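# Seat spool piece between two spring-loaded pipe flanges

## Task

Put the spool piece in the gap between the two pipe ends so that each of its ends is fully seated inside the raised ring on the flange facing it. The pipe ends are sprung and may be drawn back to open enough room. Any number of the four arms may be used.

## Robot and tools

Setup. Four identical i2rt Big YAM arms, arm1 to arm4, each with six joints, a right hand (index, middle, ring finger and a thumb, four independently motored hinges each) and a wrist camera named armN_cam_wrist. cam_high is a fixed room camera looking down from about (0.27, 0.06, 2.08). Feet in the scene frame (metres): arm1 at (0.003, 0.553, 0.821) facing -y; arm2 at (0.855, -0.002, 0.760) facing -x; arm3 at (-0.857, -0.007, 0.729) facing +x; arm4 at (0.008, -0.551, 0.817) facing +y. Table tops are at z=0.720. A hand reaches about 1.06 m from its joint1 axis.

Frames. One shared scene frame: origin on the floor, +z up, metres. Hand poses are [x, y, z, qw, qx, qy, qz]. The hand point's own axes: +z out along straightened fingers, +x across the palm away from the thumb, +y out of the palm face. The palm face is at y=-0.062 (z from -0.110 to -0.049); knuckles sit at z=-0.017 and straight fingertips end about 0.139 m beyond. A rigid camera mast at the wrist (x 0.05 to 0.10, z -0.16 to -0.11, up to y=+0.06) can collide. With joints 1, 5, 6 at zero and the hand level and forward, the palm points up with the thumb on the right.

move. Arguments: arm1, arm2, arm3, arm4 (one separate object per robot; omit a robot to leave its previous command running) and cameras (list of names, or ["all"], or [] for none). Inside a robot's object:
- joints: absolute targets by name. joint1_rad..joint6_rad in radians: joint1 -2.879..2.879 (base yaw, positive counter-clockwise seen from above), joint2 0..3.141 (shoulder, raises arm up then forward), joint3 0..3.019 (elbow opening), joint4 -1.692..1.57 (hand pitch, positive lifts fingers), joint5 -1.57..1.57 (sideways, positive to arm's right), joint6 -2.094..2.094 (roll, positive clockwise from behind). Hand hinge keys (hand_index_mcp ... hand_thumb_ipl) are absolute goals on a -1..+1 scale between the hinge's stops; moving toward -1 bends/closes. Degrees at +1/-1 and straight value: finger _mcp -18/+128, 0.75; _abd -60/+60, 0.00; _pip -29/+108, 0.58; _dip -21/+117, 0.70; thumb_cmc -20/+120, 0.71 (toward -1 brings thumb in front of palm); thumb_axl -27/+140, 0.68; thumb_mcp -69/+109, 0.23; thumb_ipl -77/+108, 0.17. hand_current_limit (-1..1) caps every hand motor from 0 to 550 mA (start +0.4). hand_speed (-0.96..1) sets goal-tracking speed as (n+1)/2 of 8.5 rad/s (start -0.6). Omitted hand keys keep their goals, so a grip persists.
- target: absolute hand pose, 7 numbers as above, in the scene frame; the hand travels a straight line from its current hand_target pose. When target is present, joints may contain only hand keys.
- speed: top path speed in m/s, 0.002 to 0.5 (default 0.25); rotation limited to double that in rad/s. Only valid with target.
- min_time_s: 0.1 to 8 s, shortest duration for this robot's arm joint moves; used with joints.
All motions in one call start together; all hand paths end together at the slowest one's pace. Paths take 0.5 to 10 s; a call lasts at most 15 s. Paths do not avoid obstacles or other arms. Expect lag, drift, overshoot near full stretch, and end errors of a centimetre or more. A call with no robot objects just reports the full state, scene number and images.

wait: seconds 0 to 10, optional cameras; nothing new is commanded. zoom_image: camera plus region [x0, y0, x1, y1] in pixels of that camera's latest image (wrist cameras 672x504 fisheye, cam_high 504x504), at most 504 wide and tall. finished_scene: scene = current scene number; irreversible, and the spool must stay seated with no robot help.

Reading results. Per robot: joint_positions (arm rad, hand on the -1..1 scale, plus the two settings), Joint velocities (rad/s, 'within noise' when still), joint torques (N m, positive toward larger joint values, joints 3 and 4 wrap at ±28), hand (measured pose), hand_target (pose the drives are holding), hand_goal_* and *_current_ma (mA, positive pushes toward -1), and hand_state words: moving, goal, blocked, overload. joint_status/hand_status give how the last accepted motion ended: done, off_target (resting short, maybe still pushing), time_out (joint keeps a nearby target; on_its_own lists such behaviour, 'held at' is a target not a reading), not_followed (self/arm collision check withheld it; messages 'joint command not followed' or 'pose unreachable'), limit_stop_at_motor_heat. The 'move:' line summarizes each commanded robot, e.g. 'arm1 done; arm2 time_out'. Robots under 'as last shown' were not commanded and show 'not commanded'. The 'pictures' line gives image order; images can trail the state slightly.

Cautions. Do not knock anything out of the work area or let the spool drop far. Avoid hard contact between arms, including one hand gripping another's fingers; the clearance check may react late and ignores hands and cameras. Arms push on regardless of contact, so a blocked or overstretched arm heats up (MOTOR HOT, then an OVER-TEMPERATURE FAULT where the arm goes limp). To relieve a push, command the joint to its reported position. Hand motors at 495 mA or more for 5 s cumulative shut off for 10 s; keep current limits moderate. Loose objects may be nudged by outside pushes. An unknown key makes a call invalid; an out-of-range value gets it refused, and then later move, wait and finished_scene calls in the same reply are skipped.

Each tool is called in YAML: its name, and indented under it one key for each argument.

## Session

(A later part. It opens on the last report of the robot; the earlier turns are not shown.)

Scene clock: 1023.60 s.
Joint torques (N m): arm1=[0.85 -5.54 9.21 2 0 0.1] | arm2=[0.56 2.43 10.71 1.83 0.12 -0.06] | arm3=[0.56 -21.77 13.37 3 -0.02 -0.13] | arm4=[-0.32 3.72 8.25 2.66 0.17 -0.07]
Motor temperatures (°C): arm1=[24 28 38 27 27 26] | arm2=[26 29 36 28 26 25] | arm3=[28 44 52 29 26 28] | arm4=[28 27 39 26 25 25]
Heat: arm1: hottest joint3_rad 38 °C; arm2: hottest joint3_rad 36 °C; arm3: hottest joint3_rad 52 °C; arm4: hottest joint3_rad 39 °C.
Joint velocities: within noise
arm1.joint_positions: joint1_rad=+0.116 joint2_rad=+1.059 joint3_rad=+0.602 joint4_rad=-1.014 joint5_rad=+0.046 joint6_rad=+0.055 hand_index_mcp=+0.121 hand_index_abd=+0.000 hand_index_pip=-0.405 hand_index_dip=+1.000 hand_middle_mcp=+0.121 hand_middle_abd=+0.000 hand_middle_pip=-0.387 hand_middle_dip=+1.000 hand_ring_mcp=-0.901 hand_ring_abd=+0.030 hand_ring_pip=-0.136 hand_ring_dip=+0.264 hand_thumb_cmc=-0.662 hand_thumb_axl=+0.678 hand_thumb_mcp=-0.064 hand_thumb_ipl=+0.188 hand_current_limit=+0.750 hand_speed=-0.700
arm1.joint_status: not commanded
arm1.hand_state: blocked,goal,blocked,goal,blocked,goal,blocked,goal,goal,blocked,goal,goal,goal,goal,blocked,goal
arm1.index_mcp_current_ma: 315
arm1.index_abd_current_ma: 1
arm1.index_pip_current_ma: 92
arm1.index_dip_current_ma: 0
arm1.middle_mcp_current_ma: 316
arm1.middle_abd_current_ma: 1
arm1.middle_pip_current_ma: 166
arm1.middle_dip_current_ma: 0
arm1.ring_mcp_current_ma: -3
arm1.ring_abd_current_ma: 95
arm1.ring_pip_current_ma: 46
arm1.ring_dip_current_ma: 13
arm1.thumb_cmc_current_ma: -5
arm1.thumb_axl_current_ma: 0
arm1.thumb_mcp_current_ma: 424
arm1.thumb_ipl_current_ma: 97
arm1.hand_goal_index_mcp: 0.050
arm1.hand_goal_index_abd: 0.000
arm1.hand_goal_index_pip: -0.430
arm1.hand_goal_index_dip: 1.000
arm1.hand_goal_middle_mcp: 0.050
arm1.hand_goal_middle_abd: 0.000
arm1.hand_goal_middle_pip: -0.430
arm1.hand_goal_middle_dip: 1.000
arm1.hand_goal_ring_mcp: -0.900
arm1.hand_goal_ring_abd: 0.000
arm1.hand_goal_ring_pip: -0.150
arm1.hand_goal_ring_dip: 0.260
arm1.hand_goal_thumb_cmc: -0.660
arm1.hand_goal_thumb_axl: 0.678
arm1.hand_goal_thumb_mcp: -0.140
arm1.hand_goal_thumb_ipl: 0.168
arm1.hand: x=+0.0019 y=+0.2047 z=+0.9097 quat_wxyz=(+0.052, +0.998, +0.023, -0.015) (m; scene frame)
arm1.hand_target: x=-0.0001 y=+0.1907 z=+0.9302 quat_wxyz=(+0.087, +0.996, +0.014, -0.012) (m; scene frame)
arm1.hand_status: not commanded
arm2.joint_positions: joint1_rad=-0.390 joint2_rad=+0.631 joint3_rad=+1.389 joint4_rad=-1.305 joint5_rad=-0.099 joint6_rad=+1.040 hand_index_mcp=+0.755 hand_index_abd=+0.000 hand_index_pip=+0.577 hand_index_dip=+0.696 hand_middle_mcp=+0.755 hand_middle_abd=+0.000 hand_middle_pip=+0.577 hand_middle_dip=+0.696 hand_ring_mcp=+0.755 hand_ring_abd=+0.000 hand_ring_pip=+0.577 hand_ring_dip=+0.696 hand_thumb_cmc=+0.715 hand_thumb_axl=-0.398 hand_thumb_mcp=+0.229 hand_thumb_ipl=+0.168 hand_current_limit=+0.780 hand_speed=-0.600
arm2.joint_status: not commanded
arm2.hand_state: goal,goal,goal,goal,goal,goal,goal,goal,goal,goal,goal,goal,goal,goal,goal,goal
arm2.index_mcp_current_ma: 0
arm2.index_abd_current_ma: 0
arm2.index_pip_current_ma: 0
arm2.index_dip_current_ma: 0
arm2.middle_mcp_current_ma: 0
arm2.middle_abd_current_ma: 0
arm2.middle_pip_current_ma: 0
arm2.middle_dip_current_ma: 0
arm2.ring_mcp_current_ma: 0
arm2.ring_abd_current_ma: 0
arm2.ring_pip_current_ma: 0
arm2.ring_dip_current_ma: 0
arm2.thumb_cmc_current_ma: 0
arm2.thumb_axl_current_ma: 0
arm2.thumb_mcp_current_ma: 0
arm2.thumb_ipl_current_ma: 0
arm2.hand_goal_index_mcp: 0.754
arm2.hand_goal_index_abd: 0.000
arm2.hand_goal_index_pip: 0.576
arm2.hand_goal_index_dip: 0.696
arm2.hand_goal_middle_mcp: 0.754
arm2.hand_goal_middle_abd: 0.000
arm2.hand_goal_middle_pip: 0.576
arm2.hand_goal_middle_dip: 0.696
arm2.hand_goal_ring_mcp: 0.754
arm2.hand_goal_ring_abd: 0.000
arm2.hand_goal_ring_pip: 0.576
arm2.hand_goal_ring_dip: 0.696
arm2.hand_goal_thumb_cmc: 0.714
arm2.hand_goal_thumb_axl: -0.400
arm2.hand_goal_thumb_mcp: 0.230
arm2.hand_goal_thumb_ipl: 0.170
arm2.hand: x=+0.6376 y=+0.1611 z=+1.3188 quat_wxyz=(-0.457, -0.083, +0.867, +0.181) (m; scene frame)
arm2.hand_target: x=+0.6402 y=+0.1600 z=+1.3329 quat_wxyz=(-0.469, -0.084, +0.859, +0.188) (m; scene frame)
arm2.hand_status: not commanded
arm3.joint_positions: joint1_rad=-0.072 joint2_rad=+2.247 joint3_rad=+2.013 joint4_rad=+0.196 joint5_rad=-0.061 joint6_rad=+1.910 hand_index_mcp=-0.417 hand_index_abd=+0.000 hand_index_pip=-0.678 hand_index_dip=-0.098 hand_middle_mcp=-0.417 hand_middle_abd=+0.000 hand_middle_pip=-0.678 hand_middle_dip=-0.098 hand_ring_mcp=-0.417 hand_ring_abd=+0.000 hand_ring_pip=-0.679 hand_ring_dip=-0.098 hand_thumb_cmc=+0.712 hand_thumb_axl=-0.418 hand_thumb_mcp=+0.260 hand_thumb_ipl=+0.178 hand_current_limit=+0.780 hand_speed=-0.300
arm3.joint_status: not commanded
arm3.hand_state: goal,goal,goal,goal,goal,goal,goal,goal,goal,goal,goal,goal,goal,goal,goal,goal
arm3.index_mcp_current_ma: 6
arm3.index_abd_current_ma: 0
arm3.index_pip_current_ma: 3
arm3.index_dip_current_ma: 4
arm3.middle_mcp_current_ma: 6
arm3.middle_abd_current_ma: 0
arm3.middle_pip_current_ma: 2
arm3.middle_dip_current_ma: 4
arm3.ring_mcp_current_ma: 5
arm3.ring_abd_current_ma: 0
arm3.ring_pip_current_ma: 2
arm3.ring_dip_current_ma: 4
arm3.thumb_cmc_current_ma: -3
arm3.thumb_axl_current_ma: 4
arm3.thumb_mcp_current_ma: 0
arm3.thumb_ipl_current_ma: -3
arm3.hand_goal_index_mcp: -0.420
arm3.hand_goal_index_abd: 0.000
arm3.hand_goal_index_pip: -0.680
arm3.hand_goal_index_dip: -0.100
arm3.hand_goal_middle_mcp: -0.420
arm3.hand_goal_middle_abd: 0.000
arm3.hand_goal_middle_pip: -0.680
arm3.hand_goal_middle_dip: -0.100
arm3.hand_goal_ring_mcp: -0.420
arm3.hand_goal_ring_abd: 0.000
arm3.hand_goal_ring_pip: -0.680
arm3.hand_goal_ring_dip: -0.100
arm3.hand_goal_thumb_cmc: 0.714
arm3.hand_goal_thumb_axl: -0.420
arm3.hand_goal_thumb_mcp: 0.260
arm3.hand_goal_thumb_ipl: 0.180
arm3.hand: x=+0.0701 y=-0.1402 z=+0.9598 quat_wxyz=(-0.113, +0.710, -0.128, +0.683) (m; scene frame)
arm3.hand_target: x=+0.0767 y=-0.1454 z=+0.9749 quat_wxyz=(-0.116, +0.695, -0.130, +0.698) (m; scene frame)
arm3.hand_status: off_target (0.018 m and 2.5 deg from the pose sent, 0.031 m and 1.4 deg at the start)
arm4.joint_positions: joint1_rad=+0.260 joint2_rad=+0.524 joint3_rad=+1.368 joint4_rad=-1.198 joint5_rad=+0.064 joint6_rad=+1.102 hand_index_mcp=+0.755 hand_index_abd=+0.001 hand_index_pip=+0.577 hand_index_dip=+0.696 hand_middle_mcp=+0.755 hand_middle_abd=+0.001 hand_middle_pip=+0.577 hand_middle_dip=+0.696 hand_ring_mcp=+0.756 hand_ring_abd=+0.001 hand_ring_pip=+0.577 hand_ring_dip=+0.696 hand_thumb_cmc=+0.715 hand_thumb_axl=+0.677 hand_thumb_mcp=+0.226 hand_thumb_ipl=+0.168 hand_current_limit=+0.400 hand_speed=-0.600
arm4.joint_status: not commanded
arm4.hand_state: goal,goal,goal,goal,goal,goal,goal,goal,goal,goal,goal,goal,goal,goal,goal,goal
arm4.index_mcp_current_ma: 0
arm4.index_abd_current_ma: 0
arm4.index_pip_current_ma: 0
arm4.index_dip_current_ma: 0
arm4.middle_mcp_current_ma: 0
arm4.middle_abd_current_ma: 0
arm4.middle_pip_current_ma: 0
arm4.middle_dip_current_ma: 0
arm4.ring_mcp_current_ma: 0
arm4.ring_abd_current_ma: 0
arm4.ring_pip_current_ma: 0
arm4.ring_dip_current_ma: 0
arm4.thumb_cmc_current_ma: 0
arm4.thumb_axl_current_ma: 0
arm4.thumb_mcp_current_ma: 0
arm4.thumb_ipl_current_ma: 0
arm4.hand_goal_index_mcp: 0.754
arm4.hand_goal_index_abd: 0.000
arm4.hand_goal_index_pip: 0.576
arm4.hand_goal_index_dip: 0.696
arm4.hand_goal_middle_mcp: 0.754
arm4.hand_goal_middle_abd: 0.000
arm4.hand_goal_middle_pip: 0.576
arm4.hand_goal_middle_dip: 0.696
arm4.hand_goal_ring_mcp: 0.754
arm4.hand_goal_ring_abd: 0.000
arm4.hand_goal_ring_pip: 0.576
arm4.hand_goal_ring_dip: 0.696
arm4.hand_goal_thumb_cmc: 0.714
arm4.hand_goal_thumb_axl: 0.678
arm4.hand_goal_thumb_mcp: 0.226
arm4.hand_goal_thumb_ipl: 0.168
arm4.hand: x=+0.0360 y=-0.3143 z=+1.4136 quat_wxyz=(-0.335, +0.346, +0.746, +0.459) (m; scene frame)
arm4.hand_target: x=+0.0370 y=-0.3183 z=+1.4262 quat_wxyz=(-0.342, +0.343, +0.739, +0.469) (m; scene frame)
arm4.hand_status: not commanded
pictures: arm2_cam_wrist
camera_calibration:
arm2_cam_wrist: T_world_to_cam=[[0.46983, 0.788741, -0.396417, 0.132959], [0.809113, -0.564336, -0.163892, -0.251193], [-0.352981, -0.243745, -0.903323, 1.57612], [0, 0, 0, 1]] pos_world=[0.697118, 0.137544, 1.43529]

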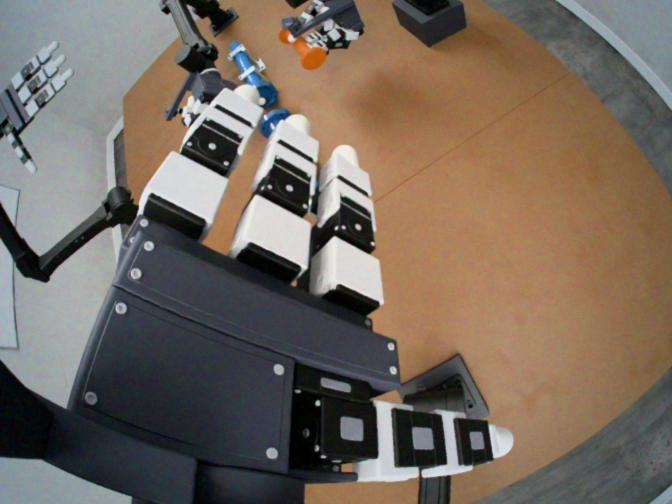

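move:
  cameras: ["arm3_cam_wrist"]

zoom_image:
  camera: "arm3_cam_wrist"
  region: [420, 260, 600, 504]

Scene clock: 1050.53 s.
Joint torques (N m): arm1=[0.85 -5.54 9.21 2 0 0.1] | arm2=[0.85 2.2 10.69 1.87 0.14 -0.07] | arm3=[0.56 -21.95 13.34 3.06 -0.02 -0.13] | arm4=[-1.32 3.14 8.17 2.76 0.26 -0.1]
Motor temperatures (°C): arm1=[24 28 38 27 27 26] | arm2=[26 29 36 28 26 25] | arm3=[28 45 53 29 26 28] | arm4=[28 27 39 26 25 25]
Heat: arm1: hottest joint3_rad 38 °C; arm2: hottest joint3_rad 36 °C; arm3: hottest joint3_rad 53 °C; arm4: hottest joint3_rad 39 °C.
Joint velocities: within noise
arm1.joint_positions: joint1_rad=+0.116 joint2_rad=+1.059 joint3_rad=+0.602 joint4_rad=-1.014 joint5_rad=+0.046 joint6_rad=+0.055 hand_index_mcp=+0.121 hand_index_abd=+0.000 hand_index_pip=-0.405 hand_index_dip=+1.000 hand_middle_mcp=+0.121 hand_middle_abd=+0.000 hand_middle_pip=-0.387 hand_middle_dip=+1.000 hand_ring_mcp=-0.901 hand_ring_abd=+0.030 hand_ring_pip=-0.136 hand_ring_dip=+0.264 hand_thumb_cmc=-0.662 hand_thumb_axl=+0.678 hand_thumb_mcp=-0.064 hand_thumb_ipl=+0.188 hand_current_limit=+0.750 hand_speed=-0.700
arm1.joint_status: not commanded
arm1.hand_state: blocked,goal,blocked,goal,blocked,goal,blocked,goal,goal,blocked,goal,goal,goal,goal,blocked,goal
arm1.index_mcp_current_ma: 315
arm1.index_abd_current_ma: 1
arm1.index_pip_current_ma: 92
arm1.index_dip_current_ma: 0
arm1.middle_mcp_current_ma: 316
arm1.middle_abd_current_ma: 1
arm1.middle_pip_current_ma: 166
arm1.middle_dip_current_ma: 0
arm1.ring_mcp_current_ma: -3
arm1.ring_abd_current_ma: 95
arm1.ring_pip_current_ma: 46
arm1.ring_dip_current_ma: 13
arm1.thumb_cmc_current_ma: -5
arm1.thumb_axl_current_ma: 0
arm1.thumb_mcp_current_ma: 424
arm1.thumb_ipl_current_ma: 97
arm1.hand_goal_index_mcp: 0.050
arm1.hand_goal_index_abd: 0.000
arm1.hand_goal_index_pip: -0.430
arm1.hand_goal_index_dip: 1.000
arm1.hand_goal_middle_mcp: 0.050
arm1.hand_goal_middle_abd: 0.000
arm1.hand_goal_middle_pip: -0.430
arm1.hand_goal_middle_dip: 1.000
arm1.hand_goal_ring_mcp: -0.900
arm1.hand_goal_ring_abd: 0.000
arm1.hand_goal_ring_pip: -0.150
arm1.hand_goal_ring_dip: 0.260
arm1.hand_goal_thumb_cmc: -0.660
arm1.hand_goal_thumb_axl: 0.678
arm1.hand_goal_thumb_mcp: -0.140
arm1.hand_goal_thumb_ipl: 0.168
arm1.hand: x=+0.0019 y=+0.2047 z=+0.9097 quat_wxyz=(+0.052, +0.998, +0.023, -0.015) (m; scene frame)
arm1.hand_target: x=-0.0001 y=+0.1907 z=+0.9302 quat_wxyz=(+0.087, +0.996, +0.014, -0.012) (m; scene frame)
arm1.hand_status: not commanded
arm2.joint_positions: joint1_rad=-0.390 joint2_rad=+0.631 joint3_rad=+1.389 joint4_rad=-1.305 joint5_rad=-0.099 joint6_rad=+1.040 hand_index_mcp=+0.755 hand_index_abd=+0.000 hand_index_pip=+0.577 hand_index_dip=+0.696 hand_middle_mcp=+0.755 hand_middle_abd=+0.000 hand_middle_pip=+0.577 hand_middle_dip=+0.696 hand_ring_mcp=+0.755 hand_ring_abd=+0.000 hand_ring_pip=+0.577 hand_ring_dip=+0.696 hand_thumb_cmc=+0.715 hand_thumb_axl=-0.398 hand_thumb_mcp=+0.229 hand_thumb_ipl=+0.168 hand_current_limit=+0.780 hand_speed=-0.600
arm2.joint_status: not commanded
arm2.hand_state: goal,goal,goal,goal,goal,goal,goal,goal,goal,goal,goal,goal,goal,goal,goal,goal
arm2.index_mcp_current_ma: 0
arm2.index_abd_current_ma: 0
arm2.index_pip_current_ma: 0
arm2.index_dip_current_ma: 0
arm2.middle_mcp_current_ma: 0
arm2.middle_abd_current_ma: 0
arm2.middle_pip_current_ma: 0
arm2.middle_dip_current_ma: 0
arm2.ring_mcp_current_ma: 0
arm2.ring_abd_current_ma: 0
arm2.ring_pip_current_ma: 0
arm2.ring_dip_current_ma: 0
arm2.thumb_cmc_current_ma: 0
arm2.thumb_axl_current_ma: 0
arm2.thumb_mcp_current_ma: 0
arm2.thumb_ipl_current_ma: 0
arm2.hand_goal_index_mcp: 0.754
arm2.hand_goal_index_abd: 0.000
arm2.hand_goal_index_pip: 0.576
arm2.hand_goal_index_dip: 0.696
arm2.hand_goal_middle_mcp: 0.754
arm2.hand_goal_middle_abd: 0.000
arm2.hand_goal_middle_pip: 0.576
arm2.hand_goal_middle_dip: 0.696
arm2.hand_goal_ring_mcp: 0.754
arm2.hand_goal_ring_abd: 0.000
arm2.hand_goal_ring_pip: 0.576
arm2.hand_goal_ring_dip: 0.696
arm2.hand_goal_thumb_cmc: 0.714
arm2.hand_goal_thumb_axl: -0.400
arm2.hand_goal_thumb_mcp: 0.230
arm2.hand_goal_thumb_ipl: 0.170
arm2.hand: x=+0.6376 y=+0.1611 z=+1.3188 quat_wxyz=(-0.457, -0.083, +0.867, +0.181) (m; scene frame)
arm2.hand_target: x=+0.6402 y=+0.1600 z=+1.3329 quat_wxyz=(-0.469, -0.084, +0.859, +0.188) (m; scene frame)
arm2.hand_status: not commanded
arm3.joint_positions: joint1_rad=-0.072 joint2_rad=+2.247 joint3_rad=+2.013 joint4_rad=+0.196 joint5_rad=-0.061 joint6_rad=+1.910 hand_index_mcp=-0.417 hand_index_abd=+0.000 hand_index_pip=-0.678 hand_index_dip=-0.098 hand_middle_mcp=-0.417 hand_middle_abd=+0.000 hand_middle_pip=-0.678 hand_middle_dip=-0.098 hand_ring_mcp=-0.417 hand_ring_abd=+0.000 hand_ring_pip=-0.679 hand_ring_dip=-0.098 hand_thumb_cmc=+0.712 hand_thumb_axl=-0.418 hand_thumb_mcp=+0.260 hand_thumb_ipl=+0.178 hand_current_limit=+0.780 hand_speed=-0.300
arm3.joint_status: not commanded
arm3.hand_state: goal,goal,goal,goal,goal,goal,goal,goal,goal,goal,goal,goal,goal,goal,goal,goal
arm3.index_mcp_current_ma: 6
arm3.index_abd_current_ma: 0
arm3.index_pip_current_ma: 3
arm3.index_dip_current_ma: 4
arm3.middle_mcp_current_ma: 6
arm3.middle_abd_current_ma: 0
arm3.middle_pip_current_ma: 2
arm3.middle_dip_current_ma: 4
arm3.ring_mcp_current_ma: 5
arm3.ring_abd_current_ma: 0
arm3.ring_pip_current_ma: 2
arm3.ring_dip_current_ma: 4
arm3.thumb_cmc_current_ma: -3
arm3.thumb_axl_current_ma: 4
arm3.thumb_mcp_current_ma: 0
arm3.thumb_ipl_current_ma: -3
arm3.hand_goal_index_mcp: -0.420
arm3.hand_goal_index_abd: 0.000
arm3.hand_goal_index_pip: -0.680
arm3.hand_goal_index_dip: -0.100
arm3.hand_goal_middle_mcp: -0.420
arm3.hand_goal_middle_abd: 0.000
arm3.hand_goal_middle_pip: -0.680
arm3.hand_goal_middle_dip: -0.100
arm3.hand_goal_ring_mcp: -0.420
arm3.hand_goal_ring_abd: 0.000
arm3.hand_goal_ring_pip: -0.680
arm3.hand_goal_ring_dip: -0.100
arm3.hand_goal_thumb_cmc: 0.714
arm3.hand_goal_thumb_axl: -0.420
arm3.hand_goal_thumb_mcp: 0.260
arm3.hand_goal_thumb_ipl: 0.180
arm3.hand: x=+0.0701 y=-0.1402 z=+0.9598 quat_wxyz=(-0.113, +0.710, -0.128, +0.683) (m; scene frame)
arm3.hand_target: x=+0.0767 y=-0.1454 z=+0.9749 quat_wxyz=(-0.116, +0.695, -0.130, +0.698) (m; scene frame)
arm3.hand_status: off_target (0.018 m and 2.5 deg from the pose sent, 0.031 m and 1.4 deg at the start)
arm4.joint_positions: joint1_rad=+0.260 joint2_rad=+0.524 joint3_rad=+1.368 joint4_rad=-1.198 joint5_rad=+0.064 joint6_rad=+1.102 hand_index_mcp=+0.755 hand_index_abd=+0.001 hand_index_pip=+0.577 hand_index_dip=+0.696 hand_middle_mcp=+0.755 hand_middle_abd=+0.001 hand_middle_pip=+0.577 hand_middle_dip=+0.696 hand_ring_mcp=+0.756 hand_ring_abd=+0.001 hand_ring_pip=+0.577 hand_ring_dip=+0.696 hand_thumb_cmc=+0.715 hand_thumb_axl=+0.677 hand_thumb_mcp=+0.226 hand_thumb_ipl=+0.168 hand_current_limit=+0.400 hand_speed=-0.600
arm4.joint_status: not commanded
arm4.hand_state: goal,goal,goal,goal,goal,goal,goal,goal,goal,goal,goal,goal,goal,goal,goal,goal
arm4.index_mcp_current_ma: 0
arm4.index_abd_current_ma: 0
arm4.index_pip_current_ma: 0
arm4.index_dip_current_ma: 0
arm4.middle_mcp_current_ma: 0
arm4.middle_abd_current_ma: 0
arm4.middle_pip_current_ma: 0
arm4.middle_dip_current_ma: 0
arm4.ring_mcp_current_ma: 0
arm4.ring_abd_current_ma: 0
arm4.ring_pip_current_ma: 0
arm4.ring_dip_current_ma: 0
arm4.thumb_cmc_current_ma: 0
arm4.thumb_axl_current_ma: 0
arm4.thumb_mcp_current_ma: 0
arm4.thumb_ipl_current_ma: 0
arm4.hand_goal_index_mcp: 0.754
arm4.hand_goal_index_abd: 0.000
arm4.hand_goal_index_pip: 0.576
arm4.hand_goal_index_dip: 0.696
arm4.hand_goal_middle_mcp: 0.754
arm4.hand_goal_middle_abd: 0.000
arm4.hand_goal_middle_pip: 0.576
arm4.hand_goal_middle_dip: 0.696
arm4.hand_goal_ring_mcp: 0.754
arm4.hand_goal_ring_abd: 0.000
arm4.hand_goal_ring_pip: 0.576
arm4.hand_goal_ring_dip: 0.696
arm4.hand_goal_thumb_cmc: 0.714
arm4.hand_goal_thumb_axl: 0.678
arm4.hand_goal_thumb_mcp: 0.226
arm4.hand_goal_thumb_ipl: 0.168
arm4.hand: x=+0.0360 y=-0.3143 z=+1.4136 quat_wxyz=(-0.335, +0.346, +0.746, +0.459) (m; scene frame)
arm4.hand_target: x=+0.0370 y=-0.3183 z=+1.4262 quat_wxyz=(-0.342, +0.343, +0.739, +0.469) (m; scene frame)
arm4.hand_status: not commanded
pictures: arm3_cam_wrist
camera_calibration:
arm3_cam_wrist: T_world_to_cam=[[-0.105158, -0.3352, -0.93626, 0.885655], [-0.696115, 0.697167, -0.171414, 0.267103], [0.710187, 0.633719, -0.30665, 0.459676], [0, 0, 0, 1]] pos_world=[-0.0473877, -0.180649, 1.01595]

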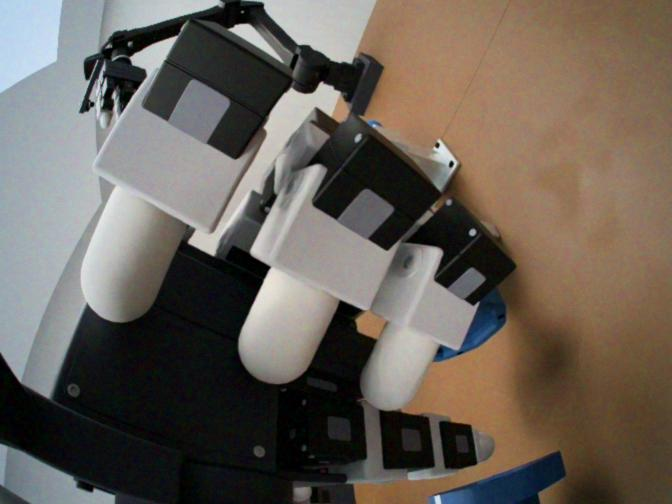

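Scaled by 2.066 from the camera's 672x504 image, which has a finer 960x720 frame.

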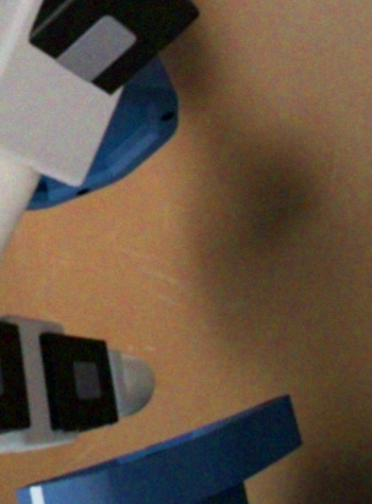

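move:
  arm3: {"target":[0.0780,-0.1457,1.03,-0.1154,0.6951,-0.1303,0.6977],"speed":0.1}

move:
  arm3: {"target":[0.0540,-0.1457,1.02,-0.1154,0.6951,-0.1303,0.6977],"speed":0.1}
  cameras: ["arm3_cam_wrist","cam_high"]

zoom_image:
  camera: "cam_high"
  region: [130, 190, 280, 320]

zoom_image:
  camera: "arm3_cam_wrist"
  region: [420, 260, 600, 504]

Scene clock: 1099.13 s.
Joint torques (N m): arm1=[0.85 -5.54 9.21 2 0 0.1] | arm2=[1.08 2.2 10.74 1.8 0.07 -0.07] | arm3=[0.67 -23.06 15.8 1.77 -0.02 -0.13] | arm4=[-1.79 3.6 8.5 2.54 0.2 -0.07]
Motor temperatures (°C): arm1=[24 28 38 27 27 26] | arm2=[26 29 36 28 26 25] | arm3=[28 46 54 29 26 28] | arm4=[28 27 39 26 25 25]
Heat: arm1: hottest joint3_rad 38 °C; arm2: hottest joint3_rad 36 °C; arm3: hottest joint3_rad 54 °C; arm4: hottest joint3_rad 39 °C.
move: arm3 off_target
Joint velocities: within noise
arm1, arm2, arm4: as last shown
arm3.joint_positions: joint1_rad=-0.072 joint2_rad=+2.225 joint3_rad=+2.063 joint4_rad=+0.111 joint5_rad=-0.061 joint6_rad=+1.910 hand_index_mcp=-0.417 hand_index_abd=+0.000 hand_index_pip=-0.678 hand_index_dip=-0.098 hand_middle_mcp=-0.417 hand_middle_abd=+0.000 hand_middle_pip=-0.678 hand_middle_dip=-0.098 hand_ring_mcp=-0.417 hand_ring_abd=+0.000 hand_ring_pip=-0.679 hand_ring_dip=-0.098 hand_thumb_cmc=+0.712 hand_thumb_axl=-0.418 hand_thumb_mcp=+0.260 hand_thumb_ipl=+0.178 hand_current_limit=+0.780 hand_speed=-0.300
arm3.joint_status: not commanded
arm3.hand_state: goal,goal,goal,goal,goal,goal,goal,goal,goal,goal,goal,goal,goal,goal,goal,goal
arm3.index_mcp_current_ma: 6
arm3.index_abd_current_ma: 0
arm3.index_pip_current_ma: 3
arm3.index_dip_current_ma: 4
arm3.middle_mcp_current_ma: 6
arm3.middle_abd_current_ma: 0
arm3.middle_pip_current_ma: 2
arm3.middle_dip_current_ma: 4
arm3.ring_mcp_current_ma: 5
arm3.ring_abd_current_ma: 0
arm3.ring_pip_current_ma: 2
arm3.ring_dip_current_ma: 4
arm3.thumb_cmc_current_ma: -3
arm3.thumb_axl_current_ma: 4
arm3.thumb_mcp_current_ma: 0
arm3.thumb_ipl_current_ma: -3
arm3.hand_goal_index_mcp: -0.420
arm3.hand_goal_index_abd: 0.000
arm3.hand_goal_index_pip: -0.680
arm3.hand_goal_index_dip: -0.100
arm3.hand_goal_middle_mcp: -0.420
arm3.hand_goal_middle_abd: 0.000
arm3.hand_goal_middle_pip: -0.680
arm3.hand_goal_middle_dip: -0.100
arm3.hand_goal_ring_mcp: -0.420
arm3.hand_goal_ring_abd: 0.000
arm3.hand_goal_ring_pip: -0.680
arm3.hand_goal_ring_dip: -0.100
arm3.hand_goal_thumb_cmc: 0.714
arm3.hand_goal_thumb_axl: -0.420
arm3.hand_goal_thumb_mcp: 0.260
arm3.hand_goal_thumb_ipl: 0.180
arm3.hand: x=+0.0693 y=-0.1402 z=+0.9891 quat_wxyz=(-0.112, +0.715, -0.130, +0.678) (m; scene frame)
arm3.hand_target: x=+0.0745 y=-0.1451 z=+1.0296 quat_wxyz=(-0.116, +0.695, -0.130, +0.698) (m; scene frame)
arm3.hand_status: off_target (0.042 m and 3.3 deg from the pose sent, 0.071 m and 2.5 deg at the start)
pictures: none

Scene clock: 1100.43 s.
Joint torques (N m): arm1=[0.85 -5.54 9.21 2 0 0.1] | arm2=[0.79 2.49 10.84 1.87 0.1 -0.01] | arm3=[0.56 -23 10.28 3.18 -0.12 -0.12] | arm4=[-1.14 3.02 8.35 2.67 0.23 -0.1]
Motor temperatures (°C): arm1=[24 28 38 27 27 26] | arm2=[26 29 36 28 26 25] | arm3=[28 46 54 29 26 28] | arm4=[28 27 39 26 25 25]
Heat: arm1: hottest joint3_rad 38 °C; arm2: hottest joint3_rad 36 °C; arm3: hottest joint3_rad 54 °C; arm4: hottest joint3_rad 39 °C.
move: arm3 off_target
Joint velocities: within noise
arm1, arm2, arm4: as last shown
arm3.joint_positions: joint1_rad=-0.072 joint2_rad=+2.170 joint3_rad=+2.001 joint4_rad=+0.148 joint5_rad=-0.061 joint6_rad=+1.910 hand_index_mcp=-0.417 hand_index_abd=+0.000 hand_index_pip=-0.678 hand_index_dip=-0.098 hand_middle_mcp=-0.417 hand_middle_abd=+0.000 hand_middle_pip=-0.678 hand_middle_dip=-0.098 hand_ring_mcp=-0.417 hand_ring_abd=+0.000 hand_ring_pip=-0.679 hand_ring_dip=-0.098 hand_thumb_cmc=+0.712 hand_thumb_axl=-0.418 hand_thumb_mcp=+0.260 hand_thumb_ipl=+0.178 hand_current_limit=+0.780 hand_speed=-0.300
arm3.joint_status: not commanded
arm3.hand_state: goal,goal,goal,goal,goal,goal,goal,goal,goal,goal,goal,goal,goal,goal,goal,goal
arm3.index_mcp_current_ma: 6
arm3.index_abd_current_ma: 0
arm3.index_pip_current_ma: 3
arm3.index_dip_current_ma: 4
arm3.middle_mcp_current_ma: 6
arm3.middle_abd_current_ma: 0
arm3.middle_pip_current_ma: 2
arm3.middle_dip_current_ma: 4
arm3.ring_mcp_current_ma: 5
arm3.ring_abd_current_ma: 0
arm3.ring_pip_current_ma: 2
arm3.ring_dip_current_ma: 4
arm3.thumb_cmc_current_ma: -3
arm3.thumb_axl_current_ma: 4
arm3.thumb_mcp_current_ma: 0
arm3.thumb_ipl_current_ma: -3
arm3.hand_goal_index_mcp: -0.420
arm3.hand_goal_index_abd: 0.000
arm3.hand_goal_index_pip: -0.680
arm3.hand_goal_index_dip: -0.100
arm3.hand_goal_middle_mcp: -0.420
arm3.hand_goal_middle_abd: 0.000
arm3.hand_goal_middle_pip: -0.680
arm3.hand_goal_middle_dip: -0.100
arm3.hand_goal_ring_mcp: -0.420
arm3.hand_goal_ring_abd: 0.000
arm3.hand_goal_ring_pip: -0.680
arm3.hand_goal_ring_dip: -0.100
arm3.hand_goal_thumb_cmc: 0.714
arm3.hand_goal_thumb_axl: -0.420
arm3.hand_goal_thumb_mcp: 0.260
arm3.hand_goal_thumb_ipl: 0.180
arm3.hand: x=+0.0560 y=-0.1392 z=+1.0096 quat_wxyz=(-0.114, +0.705, -0.127, +0.688) (m; scene frame)
arm3.hand_target: x=+0.0540 y=-0.1455 z=+1.0198 quat_wxyz=(-0.115, +0.695, -0.130, +0.697) (m; scene frame)
arm3.hand_status: off_target (0.012 m and 1.6 deg from the pose sent, 0.035 m and 3.2 deg at the start)
pictures: arm3_cam_wrist, cam_high
camera_calibration:
arm3_cam_wrist: T_world_to_cam=[[-0.0901287, -0.336299, -0.937432, 0.931306], [-0.693308, 0.696924, -0.18336, 0.277004], [0.714983, 0.633403, -0.295972, 0.47315], [0, 0, 0, 1]] pos_world=[-0.0623078, -0.179548, 1.06387]

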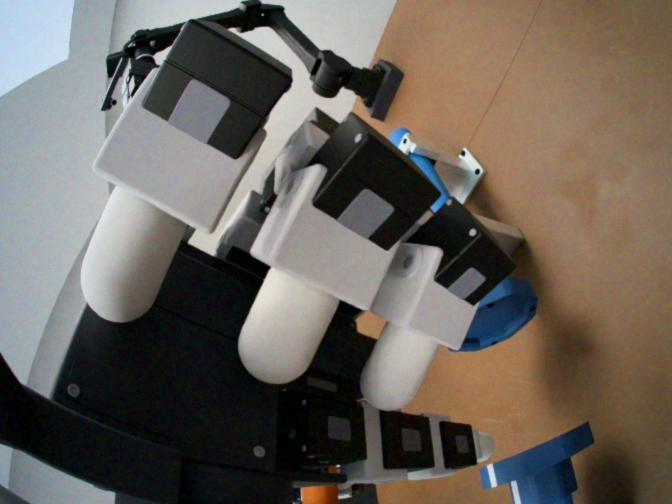

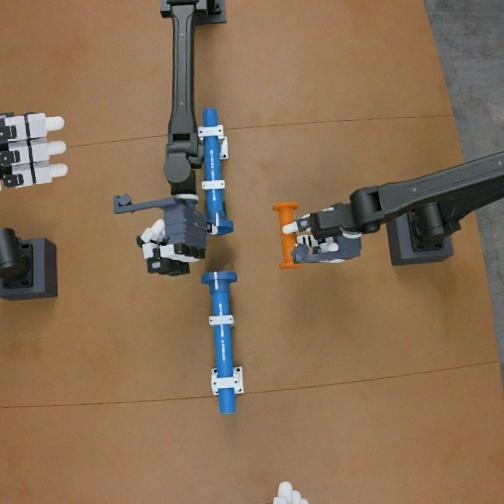

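Scaled by 3.360 from the camera's 504x504 image, which has a finer 720x720 frame.

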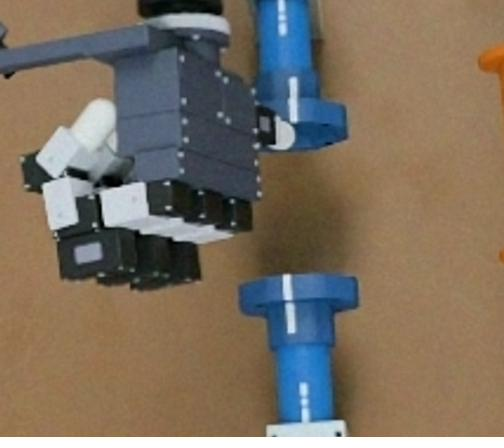

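Scaled by 2.066 from the camera's 672x504 image, which has a finer 960x720 frame.

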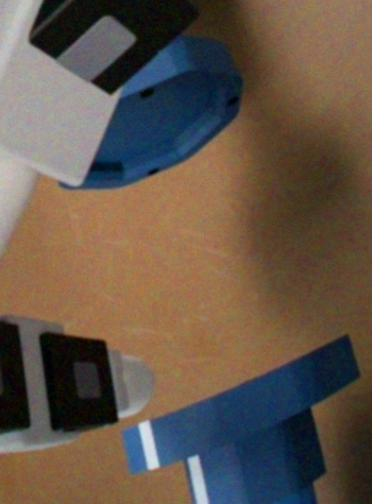

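move:
  arm3: {"target":[0.0404,-0.1458,1.015,-0.1154,0.6951,-0.1303,0.6977],"speed":0.06}
  cameras: ["arm3_cam_wrist","cam_high"]

zoom_image:
  camera: "cam_high"
  region: [130, 190, 280, 320]

zoom_image:
  camera: "arm3_cam_wrist"
  region: [420, 260, 600, 504]

Scene clock: 1122.70 s.
Joint torques (N m): arm1=[0.85 -5.54 9.21 1.99 0 0.1] | arm2=[0.62 1.9 10.77 1.77 0.11 -0.08] | arm3=[0.44 -22.77 9.94 3.11 -0.21 -0.14] | arm4=[-1.55 3.49 8.29 2.51 0.21 -0.03]
Motor temperatures (°C): arm1=[24 28 38 27 27 26] | arm2=[26 29 36 28 26 25] | arm3=[28 43 53 29 26 28] | arm4=[28 27 39 26 25 25]
Heat: arm1: hottest joint3_rad 38 °C; arm2: hottest joint3_rad 36 °C; arm3: hottest joint3_rad 53 °C; arm4: hottest joint3_rad 39 °C.
move: arm3 off_target
Joint velocities: within noise
arm1, arm2, arm4: as last shown
arm3.joint_positions: joint1_rad=-0.075 joint2_rad=+2.135 joint3_rad=+1.927 joint4_rad=+0.188 joint5_rad=-0.061 joint6_rad=+1.911 hand_index_mcp=-0.417 hand_index_abd=+0.000 hand_index_pip=-0.678 hand_index_dip=-0.098 hand_middle_mcp=-0.417 hand_middle_abd=+0.000 hand_middle_pip=-0.678 hand_middle_dip=-0.098 hand_ring_mcp=-0.417 hand_ring_abd=+0.000 hand_ring_pip=-0.679 hand_ring_dip=-0.098 hand_thumb_cmc=+0.713 hand_thumb_axl=-0.418 hand_thumb_mcp=+0.260 hand_thumb_ipl=+0.179 hand_current_limit=+0.780 hand_speed=-0.300
arm3.joint_status: not commanded
arm3.hand_state: goal,goal,goal,goal,goal,goal,goal,goal,goal,goal,goal,goal,goal,goal,goal,goal
arm3.index_mcp_current_ma: 6
arm3.index_abd_current_ma: 0
arm3.index_pip_current_ma: 3
arm3.index_dip_current_ma: 4
arm3.middle_mcp_current_ma: 6
arm3.middle_abd_current_ma: 0
arm3.middle_pip_current_ma: 2
arm3.middle_dip_current_ma: 4
arm3.ring_mcp_current_ma: 5
arm3.ring_abd_current_ma: 0
arm3.ring_pip_current_ma: 2
arm3.ring_dip_current_ma: 4
arm3.thumb_cmc_current_ma: -2
arm3.thumb_axl_current_ma: 3
arm3.thumb_mcp_current_ma: 0
arm3.thumb_ipl_current_ma: -1
arm3.hand_goal_index_mcp: -0.420
arm3.hand_goal_index_abd: 0.000
arm3.hand_goal_index_pip: -0.680
arm3.hand_goal_index_dip: -0.100
arm3.hand_goal_middle_mcp: -0.420
arm3.hand_goal_middle_abd: 0.000
arm3.hand_goal_middle_pip: -0.680
arm3.hand_goal_middle_dip: -0.100
arm3.hand_goal_ring_mcp: -0.420
arm3.hand_goal_ring_abd: 0.000
arm3.hand_goal_ring_pip: -0.680
arm3.hand_goal_ring_dip: -0.100
arm3.hand_goal_thumb_cmc: 0.714
arm3.hand_goal_thumb_axl: -0.420
arm3.hand_goal_thumb_mcp: 0.260
arm3.hand_goal_thumb_ipl: 0.180
arm3.hand: x=+0.0431 y=-0.1406 z=+1.0042 quat_wxyz=(-0.113, +0.704, -0.129, +0.689) (m; scene frame)
arm3.hand_target: x=+0.0404 y=-0.1458 z=+1.0150 quat_wxyz=(-0.115, +0.695, -0.130, +0.698) (m; scene frame)
arm3.hand_status: off_target (0.012 m and 1.5 deg from the pose sent, 0.018 m and 1.6 deg at the start)
pictures: arm3_cam_wrist, cam_high
camera_calibration:
arm3_cam_wrist: T_world_to_cam=[[-0.0904604, -0.335068, -0.937841, 0.925194], [-0.690974, 0.699283, -0.183188, 0.268171], [0.717197, 0.631453, -0.294781, 0.480207], [0, 0, 0, 1]] pos_world=[-0.0754102, -0.180752, 1.05837]

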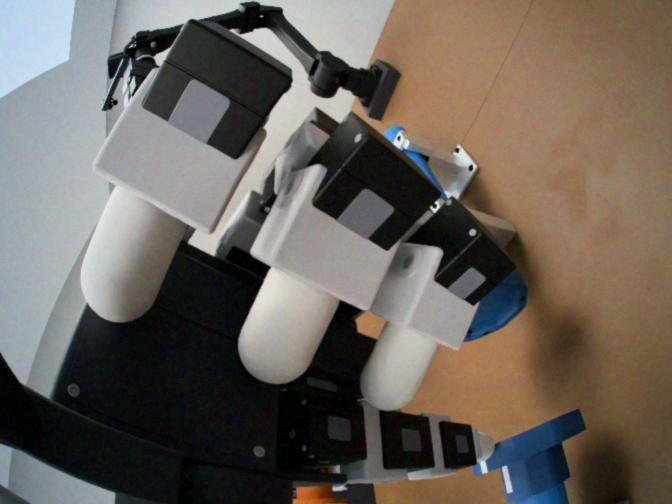

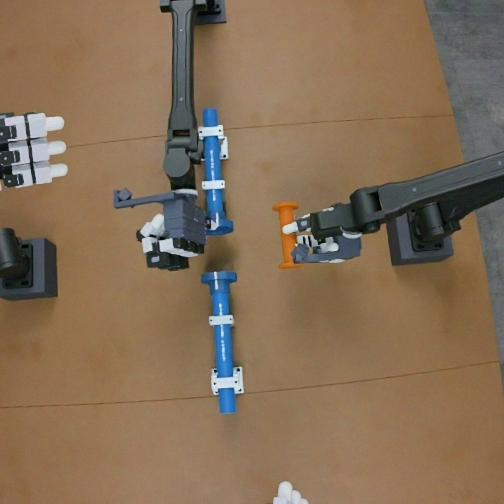

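Scaled by 3.360 from the camera's 504x504 image, which has a finer 720x720 frame.

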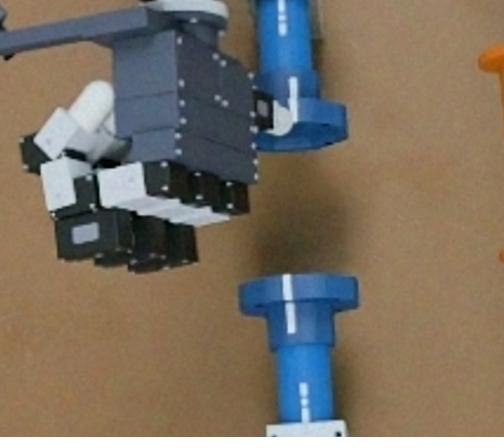

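Scaled by 2.066 from the camera's 672x504 image, which has a finer 960x720 frame.

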